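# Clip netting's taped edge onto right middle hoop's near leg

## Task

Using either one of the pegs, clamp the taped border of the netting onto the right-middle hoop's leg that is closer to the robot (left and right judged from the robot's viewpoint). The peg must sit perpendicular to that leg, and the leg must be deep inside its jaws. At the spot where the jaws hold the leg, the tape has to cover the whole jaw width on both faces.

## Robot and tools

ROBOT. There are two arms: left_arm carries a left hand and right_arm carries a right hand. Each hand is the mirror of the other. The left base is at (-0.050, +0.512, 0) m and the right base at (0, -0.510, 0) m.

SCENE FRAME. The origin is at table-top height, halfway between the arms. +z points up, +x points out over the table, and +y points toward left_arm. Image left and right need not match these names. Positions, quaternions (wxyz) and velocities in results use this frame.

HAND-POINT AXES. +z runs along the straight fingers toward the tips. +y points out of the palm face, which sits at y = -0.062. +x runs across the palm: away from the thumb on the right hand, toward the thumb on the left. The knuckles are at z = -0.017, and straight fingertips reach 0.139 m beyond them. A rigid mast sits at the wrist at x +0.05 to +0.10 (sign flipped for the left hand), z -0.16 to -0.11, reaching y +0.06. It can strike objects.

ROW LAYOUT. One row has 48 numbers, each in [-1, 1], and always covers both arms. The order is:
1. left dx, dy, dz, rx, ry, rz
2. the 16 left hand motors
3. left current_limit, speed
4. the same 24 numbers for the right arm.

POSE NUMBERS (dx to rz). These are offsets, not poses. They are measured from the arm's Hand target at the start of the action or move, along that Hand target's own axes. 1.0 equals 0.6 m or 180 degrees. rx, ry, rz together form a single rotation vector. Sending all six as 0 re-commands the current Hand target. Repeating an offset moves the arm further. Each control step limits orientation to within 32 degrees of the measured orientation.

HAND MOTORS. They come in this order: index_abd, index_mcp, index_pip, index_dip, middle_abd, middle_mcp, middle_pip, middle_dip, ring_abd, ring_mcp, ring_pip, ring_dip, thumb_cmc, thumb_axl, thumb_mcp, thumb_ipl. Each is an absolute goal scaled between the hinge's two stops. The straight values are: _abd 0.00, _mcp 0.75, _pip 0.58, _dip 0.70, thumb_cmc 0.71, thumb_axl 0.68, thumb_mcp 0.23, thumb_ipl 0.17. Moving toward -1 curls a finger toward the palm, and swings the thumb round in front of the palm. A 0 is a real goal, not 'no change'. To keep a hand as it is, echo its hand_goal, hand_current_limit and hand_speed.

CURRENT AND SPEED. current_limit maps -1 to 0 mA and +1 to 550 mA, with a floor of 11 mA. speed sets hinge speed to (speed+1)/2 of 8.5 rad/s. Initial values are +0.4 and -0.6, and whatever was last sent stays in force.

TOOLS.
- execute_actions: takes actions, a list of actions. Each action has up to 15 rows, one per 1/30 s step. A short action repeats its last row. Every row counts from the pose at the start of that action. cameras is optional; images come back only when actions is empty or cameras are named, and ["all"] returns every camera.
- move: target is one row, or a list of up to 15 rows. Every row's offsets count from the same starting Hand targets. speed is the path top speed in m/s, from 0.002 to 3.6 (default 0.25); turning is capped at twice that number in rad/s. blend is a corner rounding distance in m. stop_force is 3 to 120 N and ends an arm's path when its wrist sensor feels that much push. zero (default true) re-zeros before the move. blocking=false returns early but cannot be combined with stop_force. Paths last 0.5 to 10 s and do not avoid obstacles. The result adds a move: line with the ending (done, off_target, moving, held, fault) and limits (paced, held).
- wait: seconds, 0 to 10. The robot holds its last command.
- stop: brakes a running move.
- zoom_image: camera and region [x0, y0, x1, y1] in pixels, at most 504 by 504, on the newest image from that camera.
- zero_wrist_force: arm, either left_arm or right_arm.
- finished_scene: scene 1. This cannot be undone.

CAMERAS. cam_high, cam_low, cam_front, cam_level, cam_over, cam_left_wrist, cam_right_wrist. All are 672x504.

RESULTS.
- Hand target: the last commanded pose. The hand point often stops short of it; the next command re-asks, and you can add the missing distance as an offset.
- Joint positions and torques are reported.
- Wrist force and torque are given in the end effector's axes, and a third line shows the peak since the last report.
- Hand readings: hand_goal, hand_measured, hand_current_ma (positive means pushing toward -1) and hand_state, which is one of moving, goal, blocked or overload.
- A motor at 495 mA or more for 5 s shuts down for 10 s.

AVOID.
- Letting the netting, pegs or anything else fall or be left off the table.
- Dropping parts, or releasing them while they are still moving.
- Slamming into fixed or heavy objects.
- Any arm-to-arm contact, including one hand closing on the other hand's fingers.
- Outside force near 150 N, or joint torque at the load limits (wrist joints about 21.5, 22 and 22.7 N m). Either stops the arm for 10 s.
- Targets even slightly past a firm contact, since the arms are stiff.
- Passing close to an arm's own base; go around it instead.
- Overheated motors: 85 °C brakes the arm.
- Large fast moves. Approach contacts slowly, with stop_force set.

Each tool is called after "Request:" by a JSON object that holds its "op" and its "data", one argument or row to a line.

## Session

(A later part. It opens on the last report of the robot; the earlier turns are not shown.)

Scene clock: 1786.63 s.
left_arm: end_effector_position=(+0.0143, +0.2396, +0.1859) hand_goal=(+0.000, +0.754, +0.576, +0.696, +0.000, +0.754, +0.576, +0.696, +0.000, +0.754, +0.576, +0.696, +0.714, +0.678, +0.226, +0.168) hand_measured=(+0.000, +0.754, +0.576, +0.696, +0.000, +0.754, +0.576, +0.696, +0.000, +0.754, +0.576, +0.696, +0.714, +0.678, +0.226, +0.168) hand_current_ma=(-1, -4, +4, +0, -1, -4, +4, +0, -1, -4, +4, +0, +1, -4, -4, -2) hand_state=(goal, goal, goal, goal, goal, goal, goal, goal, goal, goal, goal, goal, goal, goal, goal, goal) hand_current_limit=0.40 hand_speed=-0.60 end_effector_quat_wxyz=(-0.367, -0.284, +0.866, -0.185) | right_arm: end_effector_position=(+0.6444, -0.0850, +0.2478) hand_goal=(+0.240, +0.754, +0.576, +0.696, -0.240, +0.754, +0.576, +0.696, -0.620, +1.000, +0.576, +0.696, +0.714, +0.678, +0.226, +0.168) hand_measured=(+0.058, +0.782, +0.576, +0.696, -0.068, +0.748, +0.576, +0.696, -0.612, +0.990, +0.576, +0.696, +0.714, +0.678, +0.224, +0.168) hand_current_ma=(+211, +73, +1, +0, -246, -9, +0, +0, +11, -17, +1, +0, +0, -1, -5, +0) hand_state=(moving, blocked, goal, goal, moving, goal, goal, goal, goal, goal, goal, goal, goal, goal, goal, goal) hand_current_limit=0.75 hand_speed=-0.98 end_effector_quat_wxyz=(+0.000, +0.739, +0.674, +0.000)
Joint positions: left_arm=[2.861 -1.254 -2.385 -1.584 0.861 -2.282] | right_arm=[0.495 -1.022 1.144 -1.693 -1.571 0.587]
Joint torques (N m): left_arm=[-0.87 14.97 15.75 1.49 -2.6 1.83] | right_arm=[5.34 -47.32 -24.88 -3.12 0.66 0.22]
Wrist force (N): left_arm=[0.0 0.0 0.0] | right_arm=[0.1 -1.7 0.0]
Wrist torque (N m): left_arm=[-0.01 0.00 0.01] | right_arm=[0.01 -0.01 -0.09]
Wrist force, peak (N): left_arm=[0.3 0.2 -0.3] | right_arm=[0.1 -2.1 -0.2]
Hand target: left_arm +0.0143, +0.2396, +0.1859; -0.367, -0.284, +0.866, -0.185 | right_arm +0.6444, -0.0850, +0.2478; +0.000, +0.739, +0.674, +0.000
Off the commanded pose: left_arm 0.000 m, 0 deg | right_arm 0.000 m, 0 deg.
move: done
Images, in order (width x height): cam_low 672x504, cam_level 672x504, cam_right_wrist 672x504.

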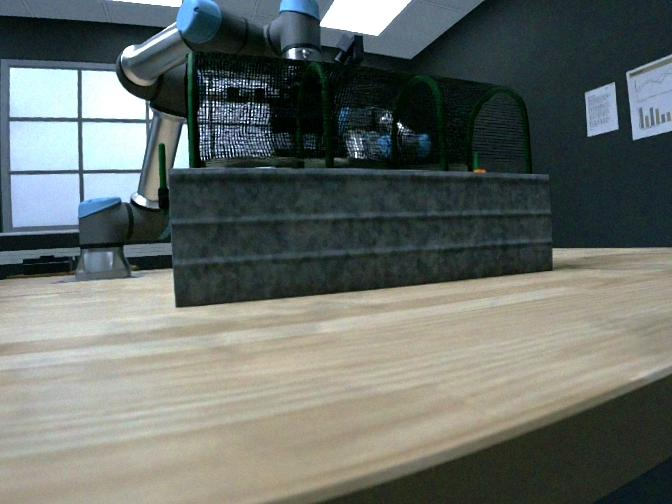

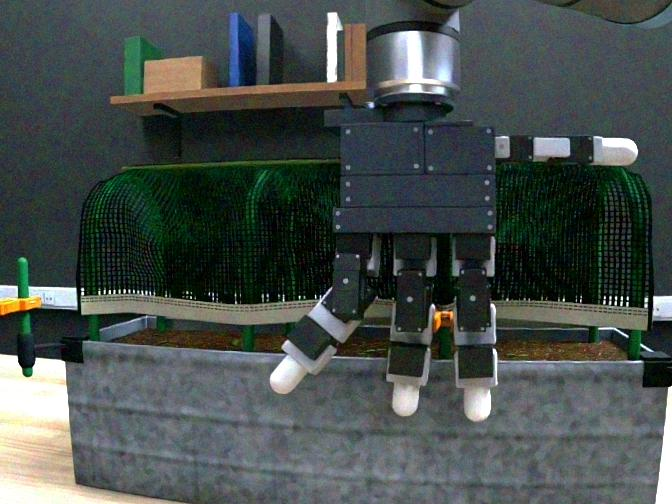

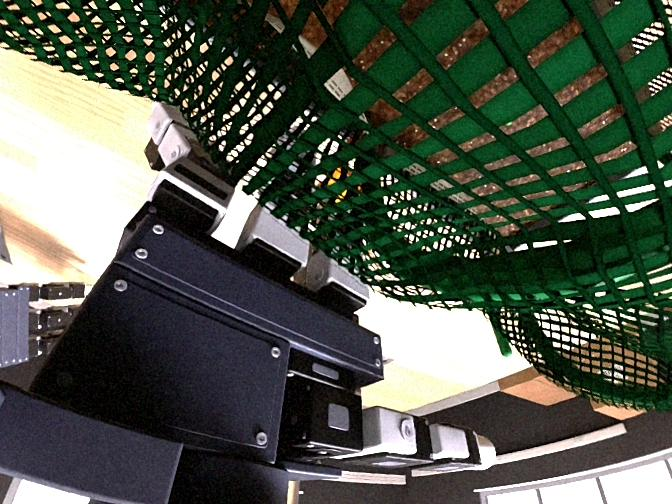

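Request:
{"op": "wait", "data": {
  "seconds": 2,
  "cameras": ["cam_level","cam_right_wrist"]
}}

Request:
{"op": "zoom_image", "data": {
  "camera": "cam_level",
  "region": [425, 295, 465, 335]
}}

Scene clock: 1792.53 s.
left_arm: end_effector_position=(+0.0143, +0.2396, +0.1859) hand_goal=(+0.000, +0.754, +0.576, +0.696, +0.000, +0.754, +0.576, +0.696, +0.000, +0.754, +0.576, +0.696, +0.714, +0.678, +0.226, +0.168) hand_measured=(+0.000, +0.754, +0.576, +0.696, +0.000, +0.754, +0.576, +0.696, +0.000, +0.754, +0.576, +0.696, +0.714, +0.678, +0.226, +0.168) hand_current_ma=(-1, -4, +4, +0, -1, -4, +4, +0, -1, -4, +4, +0, +1, -4, -4, -2) hand_state=(goal, goal, goal, goal, goal, goal, goal, goal, goal, goal, goal, goal, goal, goal, goal, goal) hand_current_limit=0.40 hand_speed=-0.60 end_effector_quat_wxyz=(-0.367, -0.284, +0.866, -0.185) | right_arm: end_effector_position=(+0.6444, -0.0850, +0.2478) hand_goal=(+0.240, +0.754, +0.576, +0.696, -0.240, +0.754, +0.576, +0.696, -0.620, +1.000, +0.576, +0.696, +0.714, +0.678, +0.226, +0.168) hand_measured=(+0.250, +0.776, +0.576, +0.696, -0.250, +0.754, +0.576, +0.696, -0.612, +0.990, +0.576, +0.696, +0.714, +0.678, +0.224, +0.168) hand_current_ma=(+15, +52, +1, +0, -16, +0, +0, +0, +11, -17, +1, +0, +0, -1, -5, +0) hand_state=(goal, blocked, goal, goal, goal, goal, goal, goal, goal, goal, goal, goal, goal, goal, goal, goal) hand_current_limit=0.75 hand_speed=-0.98 end_effector_quat_wxyz=(+0.000, +0.739, +0.674, +0.000)
Joint positions: left_arm=[2.861 -1.254 -2.385 -1.584 0.861 -2.282] | right_arm=[0.495 -1.022 1.144 -1.693 -1.571 0.587]
Joint torques (N m): left_arm=[-1.78 14.53 14.78 1.61 -2.54 1.93] | right_arm=[-7.03 -31.22 -30.58 -2.17 0.52 -1.04]
Wrist force (N): left_arm=[0.0 0.0 -0.5] | right_arm=[-0.4 -1.9 -0.4]
Wrist torque (N m): left_arm=[0.03 -0.01 0.00] | right_arm=[0.02 -0.03 -0.10]
Wrist force, peak (N): left_arm=[0.0 0.2 -0.5] | right_arm=[-0.7 -2.7 0.0]
Hand target: left_arm +0.0143, +0.2396, +0.1859; -0.367, -0.284, +0.866, -0.185 | right_arm +0.6444, -0.0850, +0.2478; +0.000, +0.739, +0.674, +0.000
Off the commanded pose: left_arm 0.000 m, 0 deg | right_arm 0.000 m, 0 deg.
wait: 2.00 s; at rest from the start
Images, in order (width x height): cam_level 672x504, cam_right_wrist 672x504.

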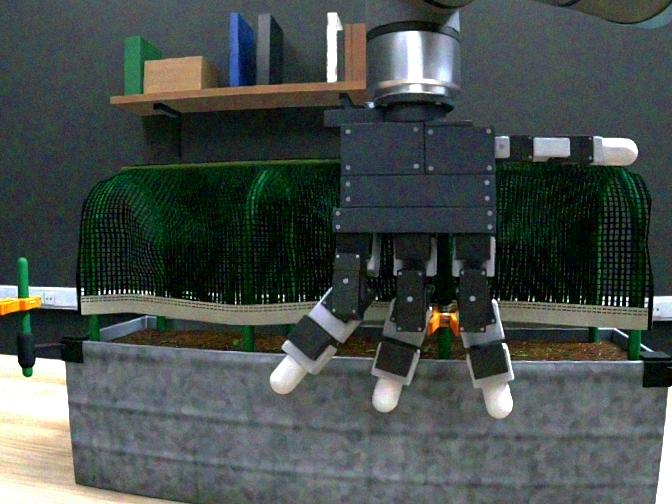

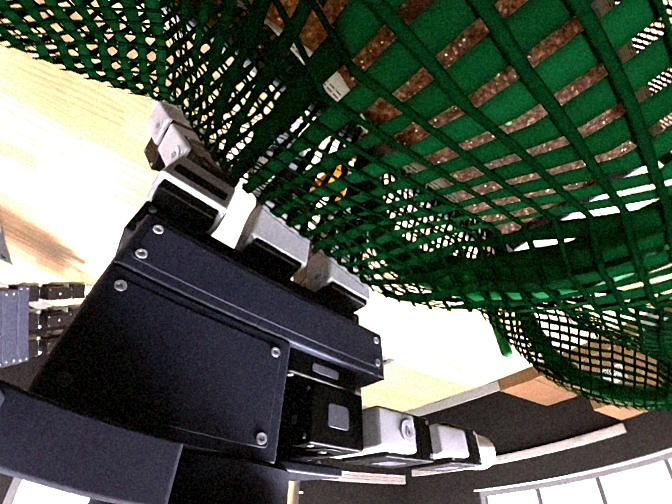

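Scaled by 12.600 from the camera's 672x504 image, which has a finer 960x720 frame.

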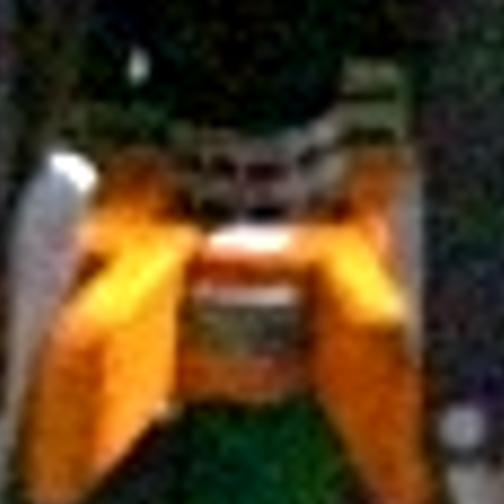

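Request:
{"op": "move", "data": {
  "target": [0,0,0,0,0,0,0,0.754,0.576,0.696,0,0.754,0.576,0.696,0,0.754,0.576,0.696,0.714,0.678,0.226,0.168,0.4,-0.6,0,0,0,0,0,0,0.43,0.754,0.576,0.696,-0.43,0.754,0.576,0.696,-0.62,1.0,0.576,0.696,0.714,0.678,0.226,0.168,0.4,-0.96],
  "cameras": []
}}

Request:
{"op": "wait", "data": {
  "seconds": 1.5,
  "cameras": ["cam_level","cam_low","cam_front"]
}}

Request:
{"op": "zoom_image", "data": {
  "camera": "cam_level",
  "region": [425, 295, 465, 335]
}}

Request:
{"op": "zoom_image", "data": {
  "camera": "cam_level",
  "region": [400, 270, 490, 360]
}}

Scene clock: 1805.70 s.
left_arm: end_effector_position=(+0.0143, +0.2396, +0.1859) hand_goal=(+0.000, +0.754, +0.576, +0.696, +0.000, +0.754, +0.576, +0.696, +0.000, +0.754, +0.576, +0.696, +0.714, +0.678, +0.226, +0.168) hand_measured=(+0.000, +0.754, +0.576, +0.696, +0.000, +0.754, +0.576, +0.696, +0.000, +0.754, +0.576, +0.696, +0.714, +0.678, +0.226, +0.168) hand_current_ma=(-1, -4, +4, +0, -1, -4, +4, +0, -1, -4, +4, +0, +1, -4, -4, -2) hand_state=(goal, goal, goal, goal, goal, goal, goal, goal, goal, goal, goal, goal, goal, goal, goal, goal) hand_current_limit=0.40 hand_speed=-0.60 end_effector_quat_wxyz=(-0.367, -0.284, +0.866, -0.185) | right_arm: end_effector_position=(+0.6444, -0.0850, +0.2478) hand_goal=(+0.430, +0.754, +0.576, +0.696, -0.430, +0.754, +0.576, +0.696, -0.620, +1.000, +0.576, +0.696, +0.714, +0.678, +0.226, +0.168) hand_measured=(+0.422, +0.756, +0.576, +0.696, -0.422, +0.754, +0.576, +0.696, -0.612, +0.990, +0.576, +0.696, +0.714, +0.678, +0.224, +0.168) hand_current_ma=(-10, +1, +1, +0, +11, +0, +0, +0, +11, -17, +1, +0, +0, -1, -5, +0) hand_state=(goal, goal, goal, goal, goal, goal, goal, goal, goal, goal, goal, goal, goal, goal, goal, goal) hand_current_limit=0.40 hand_speed=-0.96 end_effector_quat_wxyz=(+0.000, +0.739, +0.674, +0.000)
Joint positions: left_arm=[2.861 -1.254 -2.385 -1.584 0.861 -2.282] | right_arm=[0.495 -1.022 1.144 -1.693 -1.571 0.587]
Joint torques (N m): left_arm=[-0.18 15.37 14.19 1.61 -2.53 1.9] | right_arm=[-7.78 -31.2 -30.34 -2.11 0.31 -1.43]
Wrist force (N): left_arm=[0.1 -0.1 -0.1] | right_arm=[-0.2 -0.1 0.2]
Wrist torque (N m): left_arm=[-0.02 -0.02 0.01] | right_arm=[-0.03 -0.01 -0.09]
Wrist force, peak (N): left_arm=[-0.3 0.0 -0.4] | right_arm=[-0.6 -2.0 -0.5]
Hand target: left_arm +0.0143, +0.2396, +0.1859; -0.367, -0.284, +0.866, -0.185 | right_arm +0.6444, -0.0850, +0.2478; +0.000, +0.739, +0.674, +0.000
Off the commanded pose: left_arm 0.000 m, 0 deg | right_arm 0.000 m, 0 deg.
move: done
No camera images: "cameras" was empty.

Scene clock: 1807.20 s.
left_arm: end_effector_position=(+0.0143, +0.2396, +0.1859) hand_goal=(+0.000, +0.754, +0.576, +0.696, +0.000, +0.754, +0.576, +0.696, +0.000, +0.754, +0.576, +0.696, +0.714, +0.678, +0.226, +0.168) hand_measured=(+0.000, +0.754, +0.576, +0.696, +0.000, +0.754, +0.576, +0.696, +0.000, +0.754, +0.576, +0.696, +0.714, +0.678, +0.226, +0.168) hand_current_ma=(-1, -4, +4, +0, -1, -4, +4, +0, -1, -4, +4, +0, +1, -4, -4, -2) hand_state=(goal, goal, goal, goal, goal, goal, goal, goal, goal, goal, goal, goal, goal, goal, goal, goal) hand_current_limit=0.40 hand_speed=-0.60 end_effector_quat_wxyz=(-0.367, -0.284, +0.866, -0.185) | right_arm: end_effector_position=(+0.6444, -0.0850, +0.2478) hand_goal=(+0.430, +0.754, +0.576, +0.696, -0.430, +0.754, +0.576, +0.696, -0.620, +1.000, +0.576, +0.696, +0.714, +0.678, +0.226, +0.168) hand_measured=(+0.422, +0.756, +0.576, +0.696, -0.422, +0.754, +0.576, +0.696, -0.612, +0.990, +0.576, +0.696, +0.714, +0.678, +0.224, +0.168) hand_current_ma=(-10, +1, +1, +0, +11, +0, +0, +0, +11, -17, +1, +0, +0, -1, -5, +0) hand_state=(goal, goal, goal, goal, goal, goal, goal, goal, goal, goal, goal, goal, goal, goal, goal, goal) hand_current_limit=0.40 hand_speed=-0.96 end_effector_quat_wxyz=(+0.000, +0.739, +0.674, +0.000)
Joint positions: left_arm=[2.861 -1.254 -2.385 -1.584 0.861 -2.282] | right_arm=[0.495 -1.022 1.144 -1.693 -1.571 0.587]
Joint torques (N m): left_arm=[0.83 14.24 14.7 1.6 -2.73 1.9] | right_arm=[-8.79 -30.31 -30.67 -1.89 -0.1 -1.51]
Wrist force (N): left_arm=[-0.2 -0.1 -0.4] | right_arm=[-0.3 0.0 0.0]
Wrist torque (N m): left_arm=[0.01 0.00 -0.01] | right_arm=[0.01 -0.01 -0.09]
Wrist force, peak (N): left_arm=[0.1 0.3 -0.5] | right_arm=[-0.2 -0.2 -0.2]
Hand target: left_arm +0.0143, +0.2396, +0.1859; -0.367, -0.284, +0.866, -0.185 | right_arm +0.6444, -0.0850, +0.2478; +0.000, +0.739, +0.674, +0.000
Off the commanded pose: left_arm 0.000 m, 0 deg | right_arm 0.000 m, 0 deg.
wait: 1.50 s; at rest by 0.17 s
Images, in order (width x height): cam_low 672x504, cam_front 672x504, cam_level 672x504.

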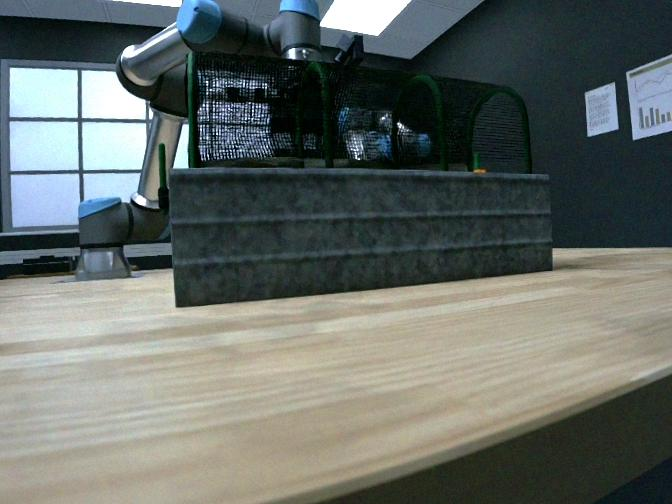

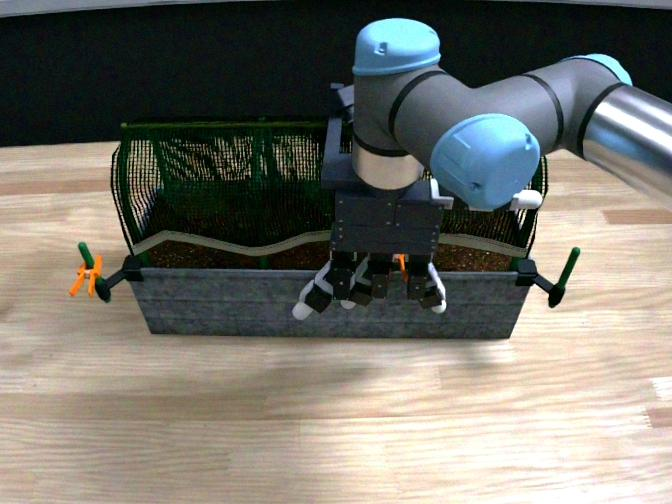

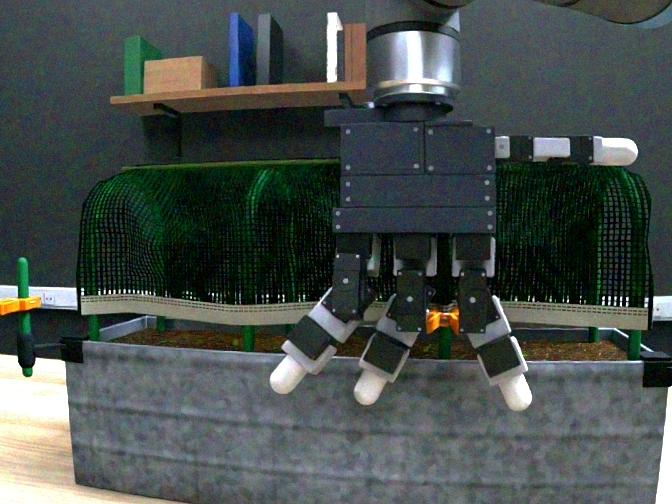

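Scaled by 12.600 from the camera's 672x504 image, which has a finer 960x720 frame.

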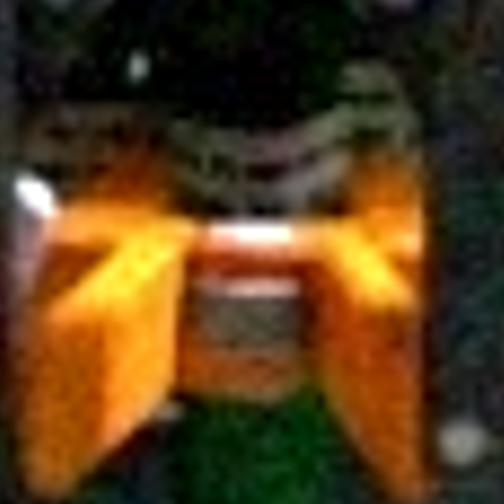

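Scaled by 5.600 from the camera's 672x504 image, which has a finer 960x720 frame.

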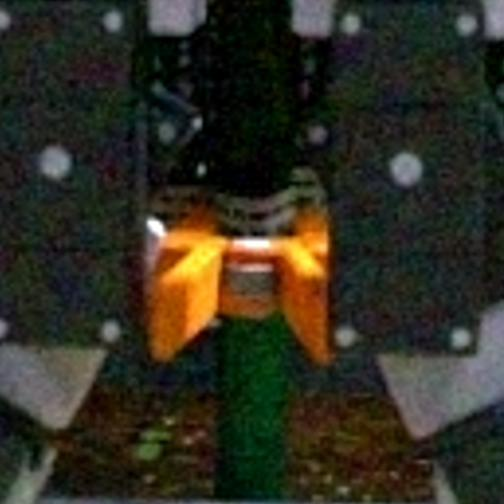

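Request:
{"op": "move", "data": {
  "target": [0,0,0,0,0,0,0,0.754,0.576,0.696,0,0.754,0.576,0.696,0,0.754,0.576,0.696,0.714,0.678,0.226,0.168,0.4,-0.6,0.0,-0.0333,0.0,0,0,0,0.43,0.754,0.576,0.696,-0.43,0.754,0.576,0.696,-0.62,1.0,0.576,0.696,0.714,0.678,0.226,0.168,0.4,-0.96],
  "speed": 0.02,
  "stop_force": 3,
  "cameras": ["cam_level","cam_right_wrist"]
}}

Request:
{"op": "zoom_image", "data": {
  "camera": "cam_level",
  "region": [400, 270, 490, 360]
}}

Scene clock: 1828.13 s.
left_arm: end_effector_position=(+0.0143, +0.2396, +0.1859) hand_goal=(+0.000, +0.754, +0.576, +0.696, +0.000, +0.754, +0.576, +0.696, +0.000, +0.754, +0.576, +0.696, +0.714, +0.678, +0.226, +0.168) hand_measured=(+0.000, +0.754, +0.576, +0.696, +0.000, +0.754, +0.576, +0.696, +0.000, +0.754, +0.576, +0.696, +0.714, +0.678, +0.226, +0.168) hand_current_ma=(-1, -4, +4, +0, -1, -4, +4, +0, -1, -4, +4, +0, +1, -4, -4, -2) hand_state=(goal, goal, goal, goal, goal, goal, goal, goal, goal, goal, goal, goal, goal, goal, goal, goal) hand_current_limit=0.40 hand_speed=-0.60 end_effector_quat_wxyz=(-0.367, -0.284, +0.866, -0.185) | right_arm: end_effector_position=(+0.6245, -0.0832, +0.2478) hand_goal=(+0.430, +0.754, +0.576, +0.696, -0.430, +0.754, +0.576, +0.696, -0.620, +1.000, +0.576, +0.696, +0.714, +0.678, +0.226, +0.168) hand_measured=(+0.422, +0.754, +0.576, +0.696, -0.424, +0.754, +0.576, +0.696, -0.612, +0.990, +0.576, +0.696, +0.714, +0.678, +0.224, +0.168) hand_current_ma=(-9, +1, +1, +0, +8, +0, +0, +0, +11, -17, +1, +0, +0, -1, -5, +0) hand_state=(goal, goal, goal, goal, goal, goal, goal, goal, goal, goal, goal, goal, goal, goal, goal, goal) hand_current_limit=0.40 hand_speed=-0.96 end_effector_quat_wxyz=(+0.000, +0.739, +0.674, +0.000)
Joint positions: left_arm=[2.861 -1.254 -2.385 -1.584 0.861 -2.282] | right_arm=[0.511 -1.059 1.201 -1.714 -1.571 0.603]
Joint torques (N m): left_arm=[-1.18 15.72 14.89 1.69 -2.61 1.93] | right_arm=[-8.46 -28.48 -32.43 -1.39 -1.12 -1.11]
Wrist force (N): left_arm=[-0.4 0.2 0.0] | right_arm=[-0.2 -0.1 0.1]
Wrist torque (N m): left_arm=[0.02 0.05 -0.04] | right_arm=[0.01 -0.02 -0.19]
Wrist force, peak (N): left_arm=[0.3 0.0 -0.4] | right_arm=[0.2 -0.6 -0.3]
Hand target: left_arm +0.0143, +0.2396, +0.1859; -0.367, -0.284, +0.866, -0.185 | right_arm +0.6245, -0.0832, +0.2478; +0.000, +0.739, +0.674, +0.000
Off the commanded pose: left_arm 0.000 m, 0 deg | right_arm 0.000 m, 0 deg.
move: done
Images, in order (width x height): cam_level 672x504, cam_right_wrist 672x504.

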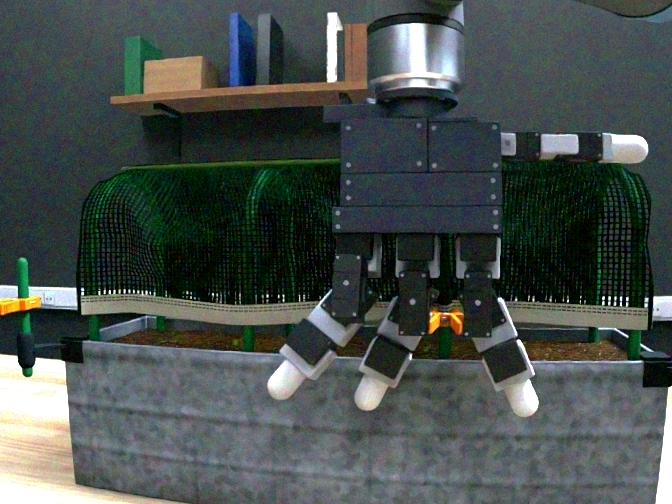

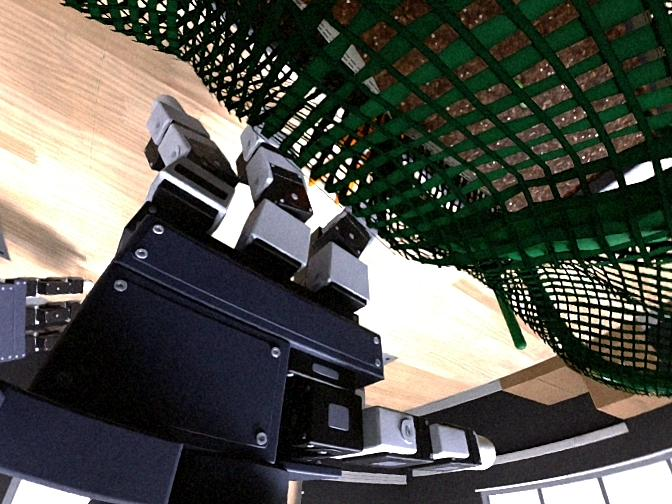

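Scaled by 5.600 from the camera's 672x504 image, which has a finer 960x720 frame.

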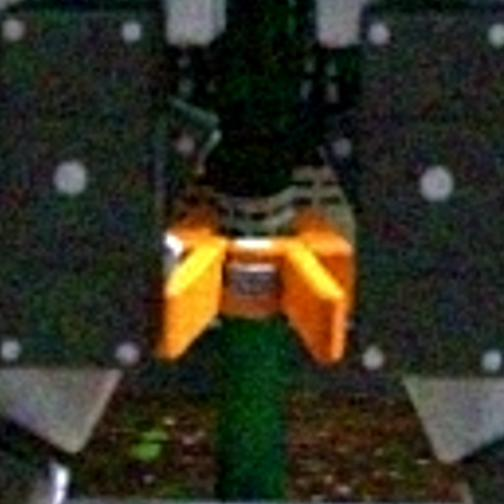

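Request:
{"op": "move", "data": {
  "target": [0,0,0,0,0,0,0,0.754,0.576,0.696,0,0.754,0.576,0.696,0,0.754,0.576,0.696,0.714,0.678,0.226,0.168,0.4,-0.6,0,-0.14,0,0,0,0,0.43,0.754,0.576,0.696,-0.43,0.754,0.576,0.696,-0.62,1.0,0.576,0.696,0.714,0.678,0.226,0.168,0.4,-0.96],
  "speed": 0.05,
  "stop_force": 3,
  "cameras": ["cam_level","cam_front","cam_over","cam_right_wrist"]
}}

Scene clock: 1845.27 s.
left_arm: end_effector_position=(+0.0143, +0.2396, +0.1859) hand_goal=(+0.000, +0.754, +0.576, +0.696, +0.000, +0.754, +0.576, +0.696, +0.000, +0.754, +0.576, +0.696, +0.714, +0.678, +0.226, +0.168) hand_measured=(+0.000, +0.754, +0.576, +0.696, +0.000, +0.754, +0.576, +0.696, +0.000, +0.754, +0.576, +0.696, +0.714, +0.678, +0.226, +0.168) hand_current_ma=(-1, -4, +4, +0, -1, -4, +4, +0, -1, -4, +4, +0, +1, -4, -4, -2) hand_state=(goal, goal, goal, goal, goal, goal, goal, goal, goal, goal, goal, goal, goal, goal, goal, goal) hand_current_limit=0.40 hand_speed=-0.60 end_effector_quat_wxyz=(-0.367, -0.284, +0.866, -0.185) | right_arm: end_effector_position=(+0.5409, -0.0755, +0.2478) hand_goal=(+0.430, +0.754, +0.576, +0.696, -0.430, +0.754, +0.576, +0.696, -0.620, +1.000, +0.576, +0.696, +0.714, +0.678, +0.226, +0.168) hand_measured=(+0.422, +0.754, +0.576, +0.696, -0.424, +0.754, +0.576, +0.696, -0.612, +0.990, +0.576, +0.696, +0.714, +0.678, +0.224, +0.168) hand_current_ma=(-9, +0, +1, +0, +8, +0, +0, +0, +11, -17, +1, +0, +0, -1, -5, +0) hand_state=(goal, goal, goal, goal, goal, goal, goal, goal, goal, goal, goal, goal, goal, goal, goal, goal) hand_current_limit=0.40 hand_speed=-0.96 end_effector_quat_wxyz=(+0.000, +0.739, +0.674, +0.000)
Joint positions: left_arm=[2.861 -1.254 -2.385 -1.584 0.861 -2.282] | right_arm=[0.586 -1.197 1.404 -1.779 -1.571 0.678]
Joint torques (N m): left_arm=[-0.29 16.94 14.75 1.84 -2.78 2.1] | right_arm=[-8.2 -25.45 -33.24 -1.02 -0.95 -1.31]
Wrist force (N): left_arm=[0.0 0.2 -0.1] | right_arm=[-0.1 -0.2 0.0]
Wrist torque (N m): left_arm=[0.02 -0.01 0.00] | right_arm=[-0.03 -0.02 -0.18]
Wrist force, peak (N): left_arm=[0.0 0.3 -0.5] | right_arm=[0.0 -1.1 -0.1]
Hand target: left_arm +0.0143, +0.2396, +0.1859; -0.367, -0.284, +0.866, -0.185 | right_arm +0.5409, -0.0755, +0.2478; +0.000, +0.739, +0.674, +0.000
Off the commanded pose: left_arm 0.000 m, 0 deg | right_arm 0.000 m, 0 deg.
move: done
Images, in order (width x height): cam_front 672x504, cam_level 672x504, cam_over 672x504, cam_right_wrist 672x504.

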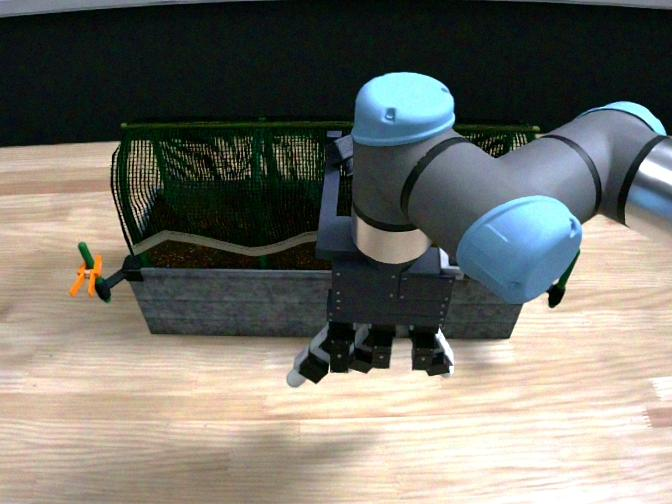

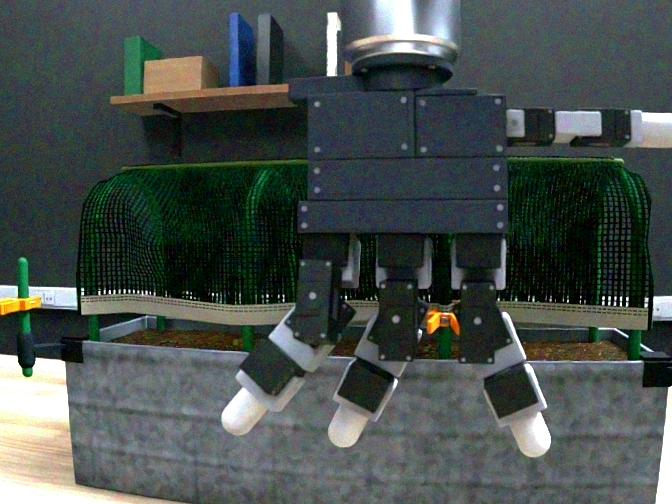

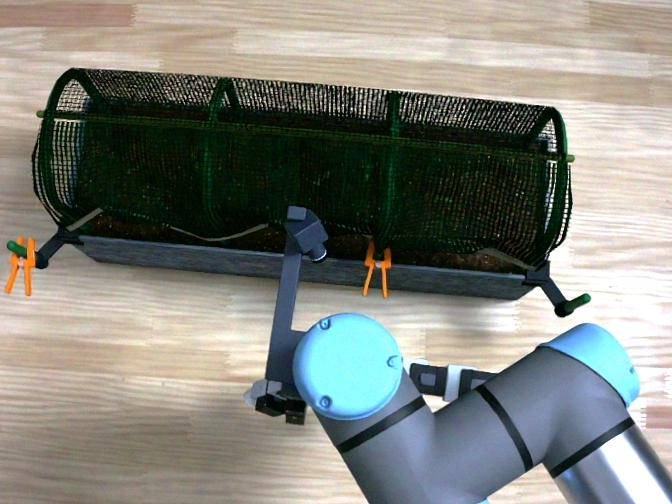

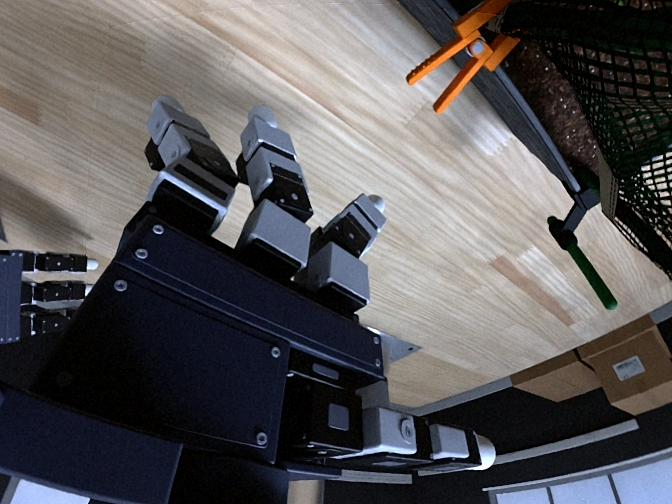

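Request:
{"op": "zoom_image", "data": {
  "camera": "cam_level",
  "region": [400, 275, 490, 365]
}}

Request:
{"op": "zoom_image", "data": {
  "camera": "cam_over",
  "region": [330, 220, 430, 310]
}}

Request:
{"op": "zoom_image", "data": {
  "camera": "cam_right_wrist",
  "region": [390, 0, 560, 130]
}}

Scaled by 5.600 from the camera's 672x504 image, which has a finer 960x720 frame.

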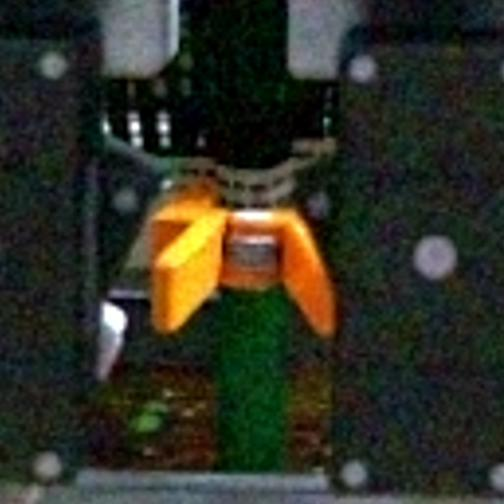

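Scaled by 5.040 from the camera's 672x504 image, which has a finer 960x720 frame.

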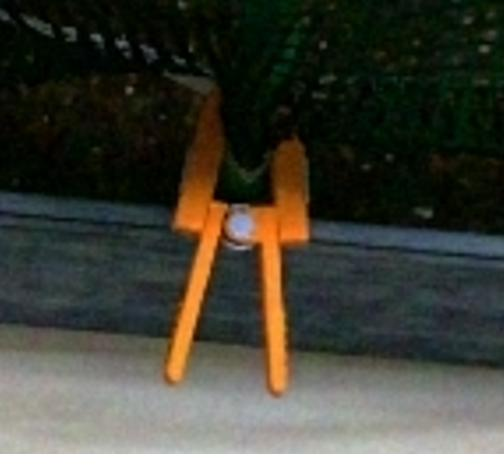

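Scaled by 2.965 from the camera's 672x504 image, which has a finer 960x720 frame.

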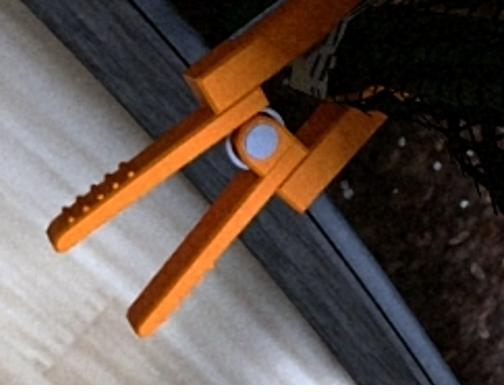

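Request:
{"op": "move", "data": {
  "target": [
    [0,0,0,0,0,0,0,0.754,0.576,0.696,0,0.754,0.576,0.696,0,0.754,0.576,0.696,0.714,0.678,0.226,0.168,0.4,-0.6,0,-0.2,-0.05,0,0,0,0.43,0.754,0.576,0.696,-0.43,0.754,0.576,0.696,-0.62,1.0,0.576,0.696,0.714,0.678,0.226,0.168,0.4,-0.96],
    [0,0,0,0,0,0,0,0.754,0.576,0.696,0,0.754,0.576,0.696,0,0.754,0.576,0.696,0.714,0.678,0.226,0.168,0.4,-0.6,-0.38,-0.28,-0.05,0,0,0,0.43,0.754,0.576,0.696,-0.43,0.754,0.576,0.696,-0.62,1.0,0.576,0.696,0.714,0.678,0.226,0.168,0.4,-0.96]
  ],
  "speed": 0.15,
  "blend": [0.05,0],
  "cameras": ["all"]
}}

Scene clock: 1865.17 s.
left_arm: end_effector_position=(+0.0143, +0.2396, +0.1859) hand_goal=(+0.000, +0.754, +0.576, +0.696, +0.000, +0.754, +0.576, +0.696, +0.000, +0.754, +0.576, +0.696, +0.714, +0.678, +0.226, +0.168) hand_measured=(+0.000, +0.754, +0.576, +0.696, +0.000, +0.754, +0.576, +0.696, +0.000, +0.754, +0.576, +0.696, +0.714, +0.678, +0.226, +0.168) hand_current_ma=(-1, -4, +4, +0, -1, -4, +4, +0, -1, -4, +4, +0, +1, -4, -4, -2) hand_state=(goal, goal, goal, goal, goal, goal, goal, goal, goal, goal, goal, goal, goal, goal, goal, goal) hand_current_limit=0.40 hand_speed=-0.60 end_effector_quat_wxyz=(-0.367, -0.284, +0.866, -0.185) | right_arm: end_effector_position=(+0.3527, -0.2872, +0.2776) hand_goal=(+0.430, +0.754, +0.576, +0.696, -0.430, +0.754, +0.576, +0.696, -0.620, +1.000, +0.576, +0.696, +0.714, +0.678, +0.226, +0.168) hand_measured=(+0.424, +0.754, +0.576, +0.696, -0.424, +0.754, +0.576, +0.696, -0.612, +0.992, +0.576, +0.696, +0.714, +0.678, +0.222, +0.168) hand_current_ma=(-8, +0, +1, +0, +8, +0, +0, +0, +10, -13, +1, +0, +0, -1, -5, +0) hand_state=(goal, goal, goal, goal, goal, goal, goal, goal, goal, goal, goal, goal, goal, goal, goal, goal) hand_current_limit=0.40 hand_speed=-0.96 end_effector_quat_wxyz=(+0.000, +0.739, +0.674, +0.000)
Joint positions: left_arm=[2.861 -1.254 -2.385 -1.584 0.861 -2.282] | right_arm=[0.384 -1.913 2.056 -1.714 -1.571 0.475]
Joint torques (N m): left_arm=[-0.84 16.59 15.53 1.75 -2.91 2.01] | right_arm=[-1.24 -14.69 -28.97 -4.56 0.57 -1.27]
Wrist force (N): left_arm=[0.2 0.0 -0.1] | right_arm=[0.0 -0.3 0.0]
Wrist torque (N m): left_arm=[-0.01 -0.03 0.02] | right_arm=[-0.02 -0.06 -0.01]
Wrist force, peak (N): left_arm=[-0.1 -0.3 -0.6] | right_arm=[-0.5 2.0 0.7]
Hand target: left_arm +0.0143, +0.2396, +0.1859; -0.367, -0.284, +0.866, -0.185 | right_arm +0.3527, -0.2872, +0.2776; +0.000, +0.739, +0.674, +0.000
Off the commanded pose: left_arm 0.000 m, 0 deg | right_arm 0.000 m, 0 deg.
move: done

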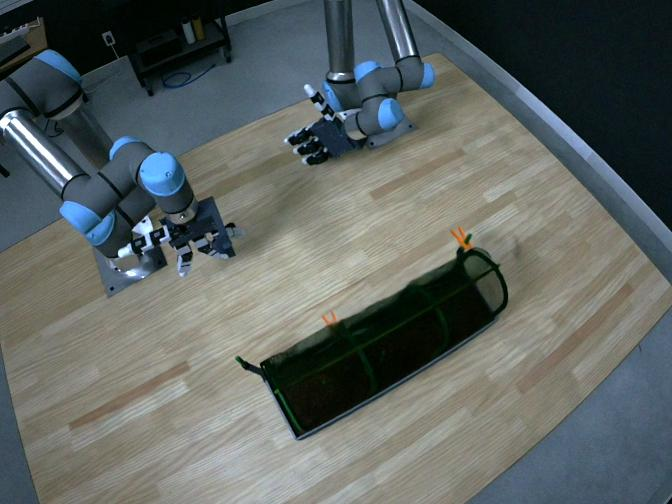

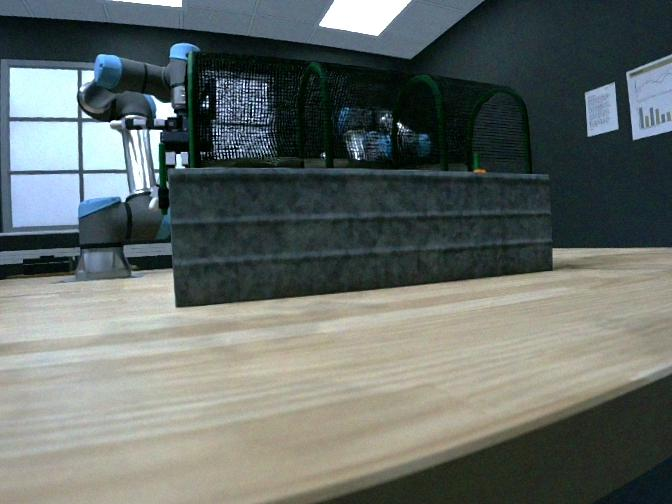

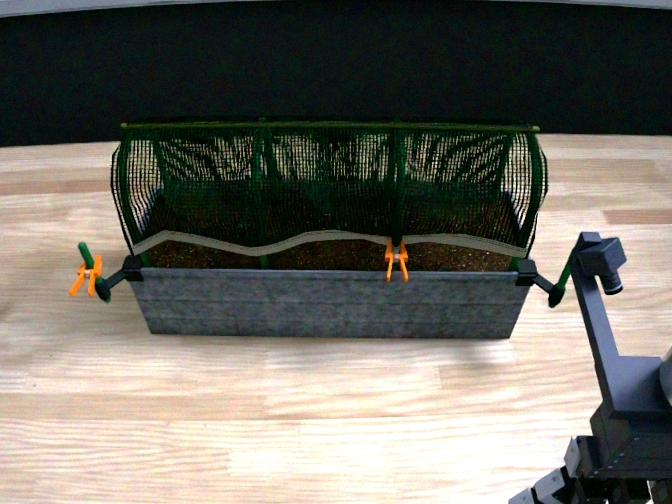

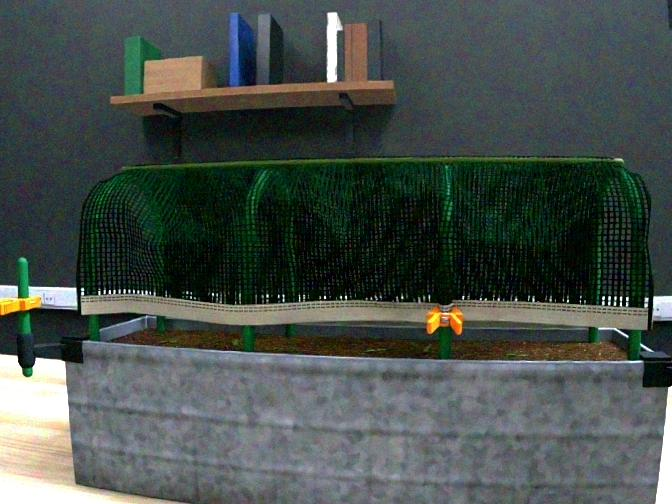

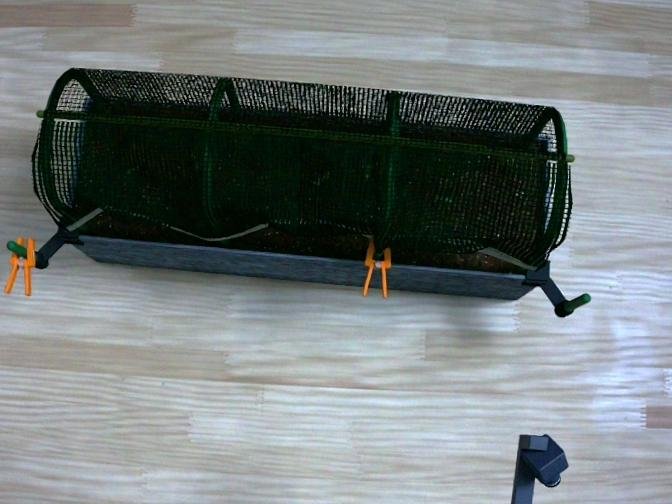

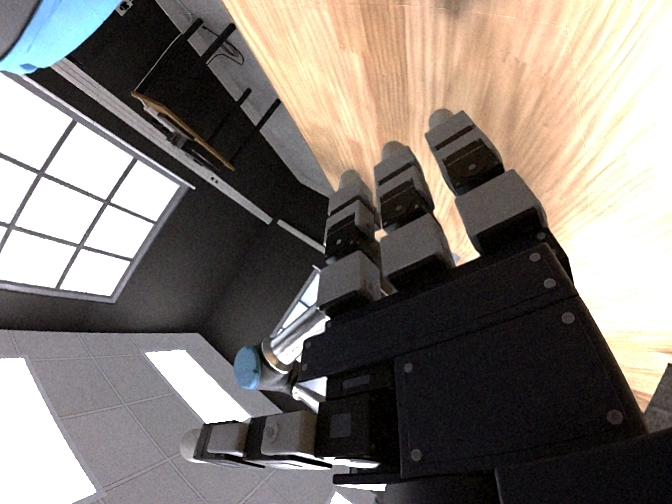

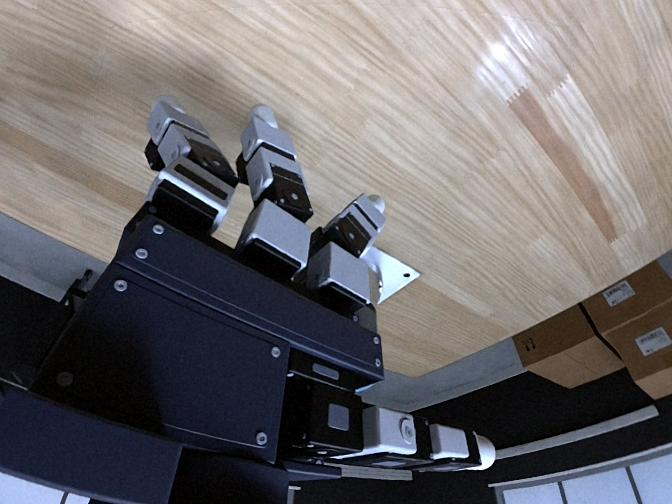

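Request:
{"op": "zoom_image", "data": {
  "camera": "cam_level",
  "region": [400, 275, 490, 365]
}}

Request:
{"op": "zoom_image", "data": {
  "camera": "cam_front",
  "region": [350, 205, 450, 305]
}}

Request:
{"op": "zoom_image", "data": {
  "camera": "cam_over",
  "region": [340, 220, 420, 300]
}}

Request:
{"op": "zoom_image", "data": {
  "camera": "cam_high",
  "region": [310, 300, 360, 350]
}}

Request:
{"op": "zoom_image", "data": {
  "camera": "cam_low",
  "region": [290, 140, 360, 190]
}}

Scaled by 5.600 from the camera's 672x504 image, which has a finer 960x720 frame.

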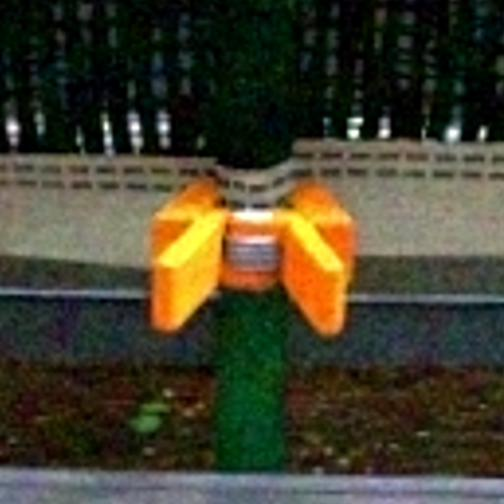

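Scaled by 5.040 from the camera's 672x504 image, which has a finer 960x720 frame.

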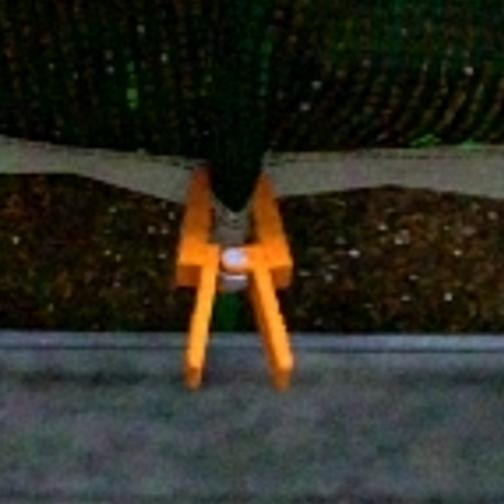

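Scaled by 6.300 from the camera's 672x504 image, which has a finer 960x720 frame.

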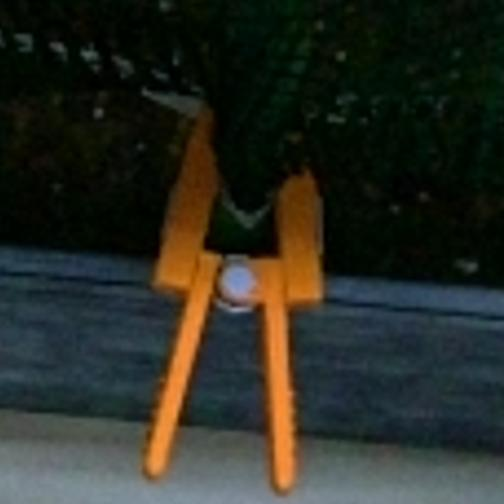

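Scaled by 10.080 from the camera's 672x504 image, which has a finer 960x720 frame.

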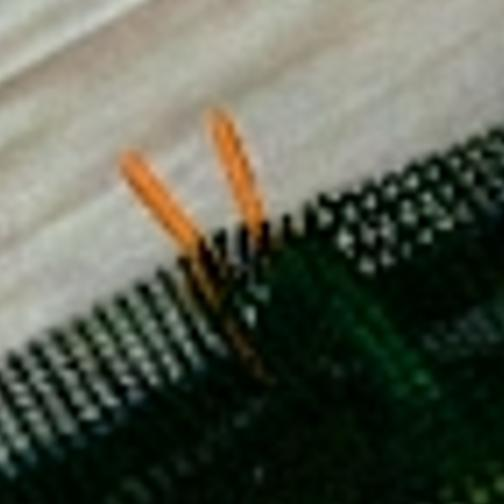

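Scaled by 7.200 from the camera's 672x504 image, which has a finer 960x720 frame.

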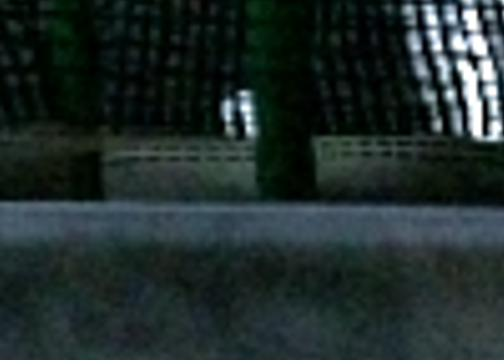

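Request:
{"op": "zoom_image", "data": {
  "camera": "cam_level",
  "region": [420, 295, 470, 345]
}}

Request:
{"op": "zoom_image", "data": {
  "camera": "cam_front",
  "region": [375, 230, 420, 275]
}}

Request:
{"op": "zoom_image", "data": {
  "camera": "cam_over",
  "region": [355, 230, 405, 280]
}}

Scaled by 10.080 from the camera's 672x504 image, which has a finer 960x720 frame.

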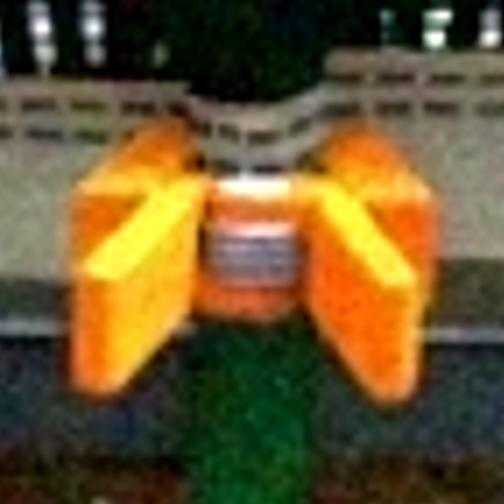

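Scaled by 11.200 from the camera's 672x504 image, which has a finer 960x720 frame.

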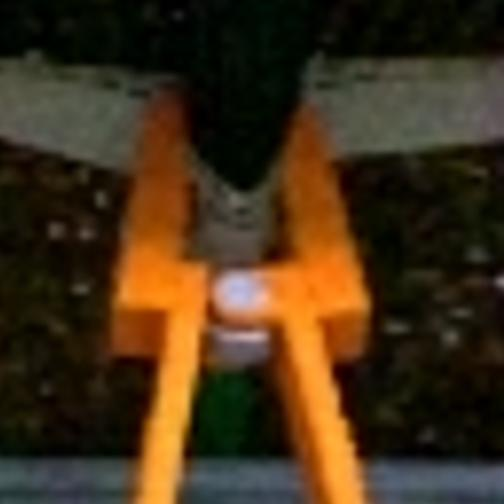

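Scaled by 10.080 from the camera's 672x504 image, which has a finer 960x720 frame.

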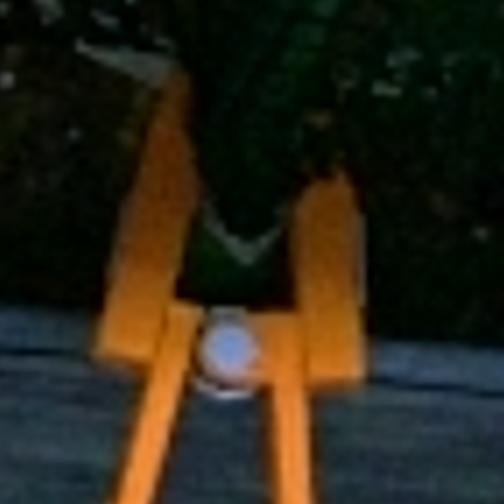

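Request:
{"op": "zoom_image", "data": {
  "camera": "cam_over",
  "region": [366, 246, 394, 274]
}}

Request:
{"op": "zoom_image", "data": {
  "camera": "cam_front",
  "region": [382, 238, 412, 268]
}}

Scaled by 18.000 from the camera's 672x504 image, which has a finer 960x720 frame.

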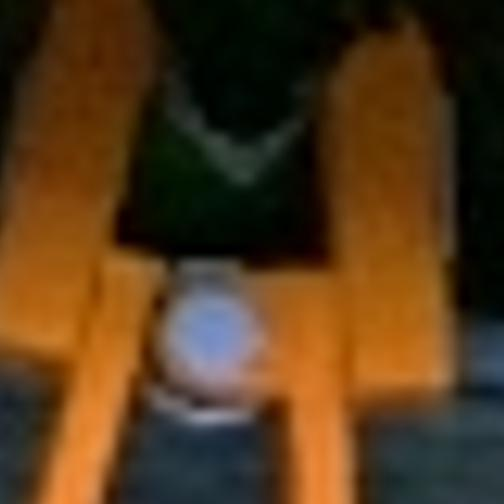

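Scaled by 16.800 from the camera's 672x504 image, which has a finer 960x720 frame.

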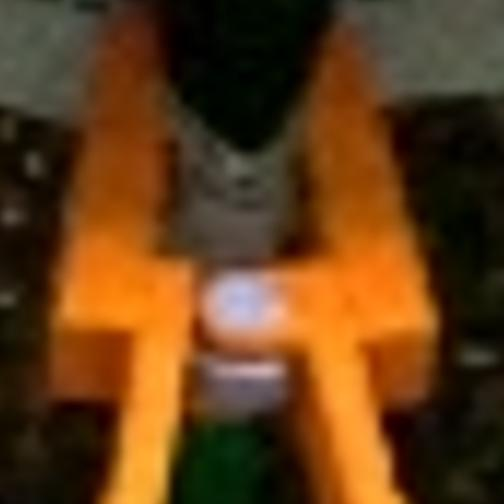

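Request:
{"op": "zoom_image", "data": {
  "camera": "cam_over",
  "region": [370, 248, 388, 262]
}}

Request:
{"op": "zoom_image", "data": {
  "camera": "cam_over",
  "region": [180, 210, 280, 250]
}}

Request:
{"op": "zoom_image", "data": {
  "camera": "cam_level",
  "region": [432, 295, 460, 323]
}}

Scaled by 28.000 from the camera's 672x504 image, which has a finer 960x720 frame.

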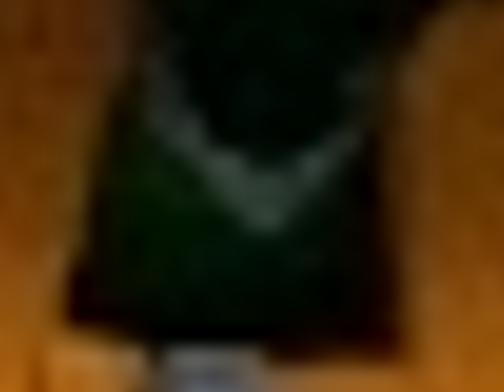

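Scaled by 5.040 from the camera's 672x504 image, which has a finer 960x720 frame.

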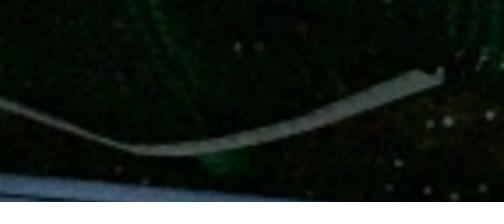

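Scaled by 18.000 from the camera's 672x504 image, which has a finer 960x720 frame.

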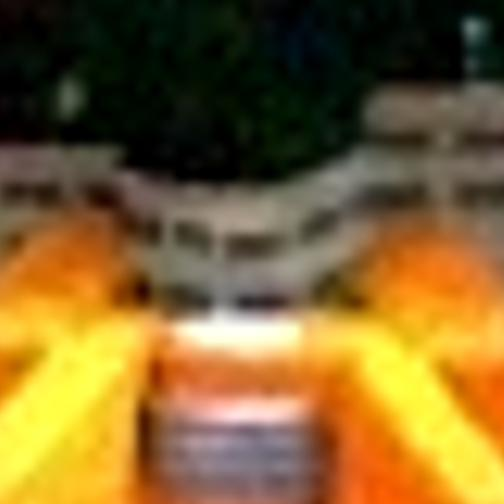

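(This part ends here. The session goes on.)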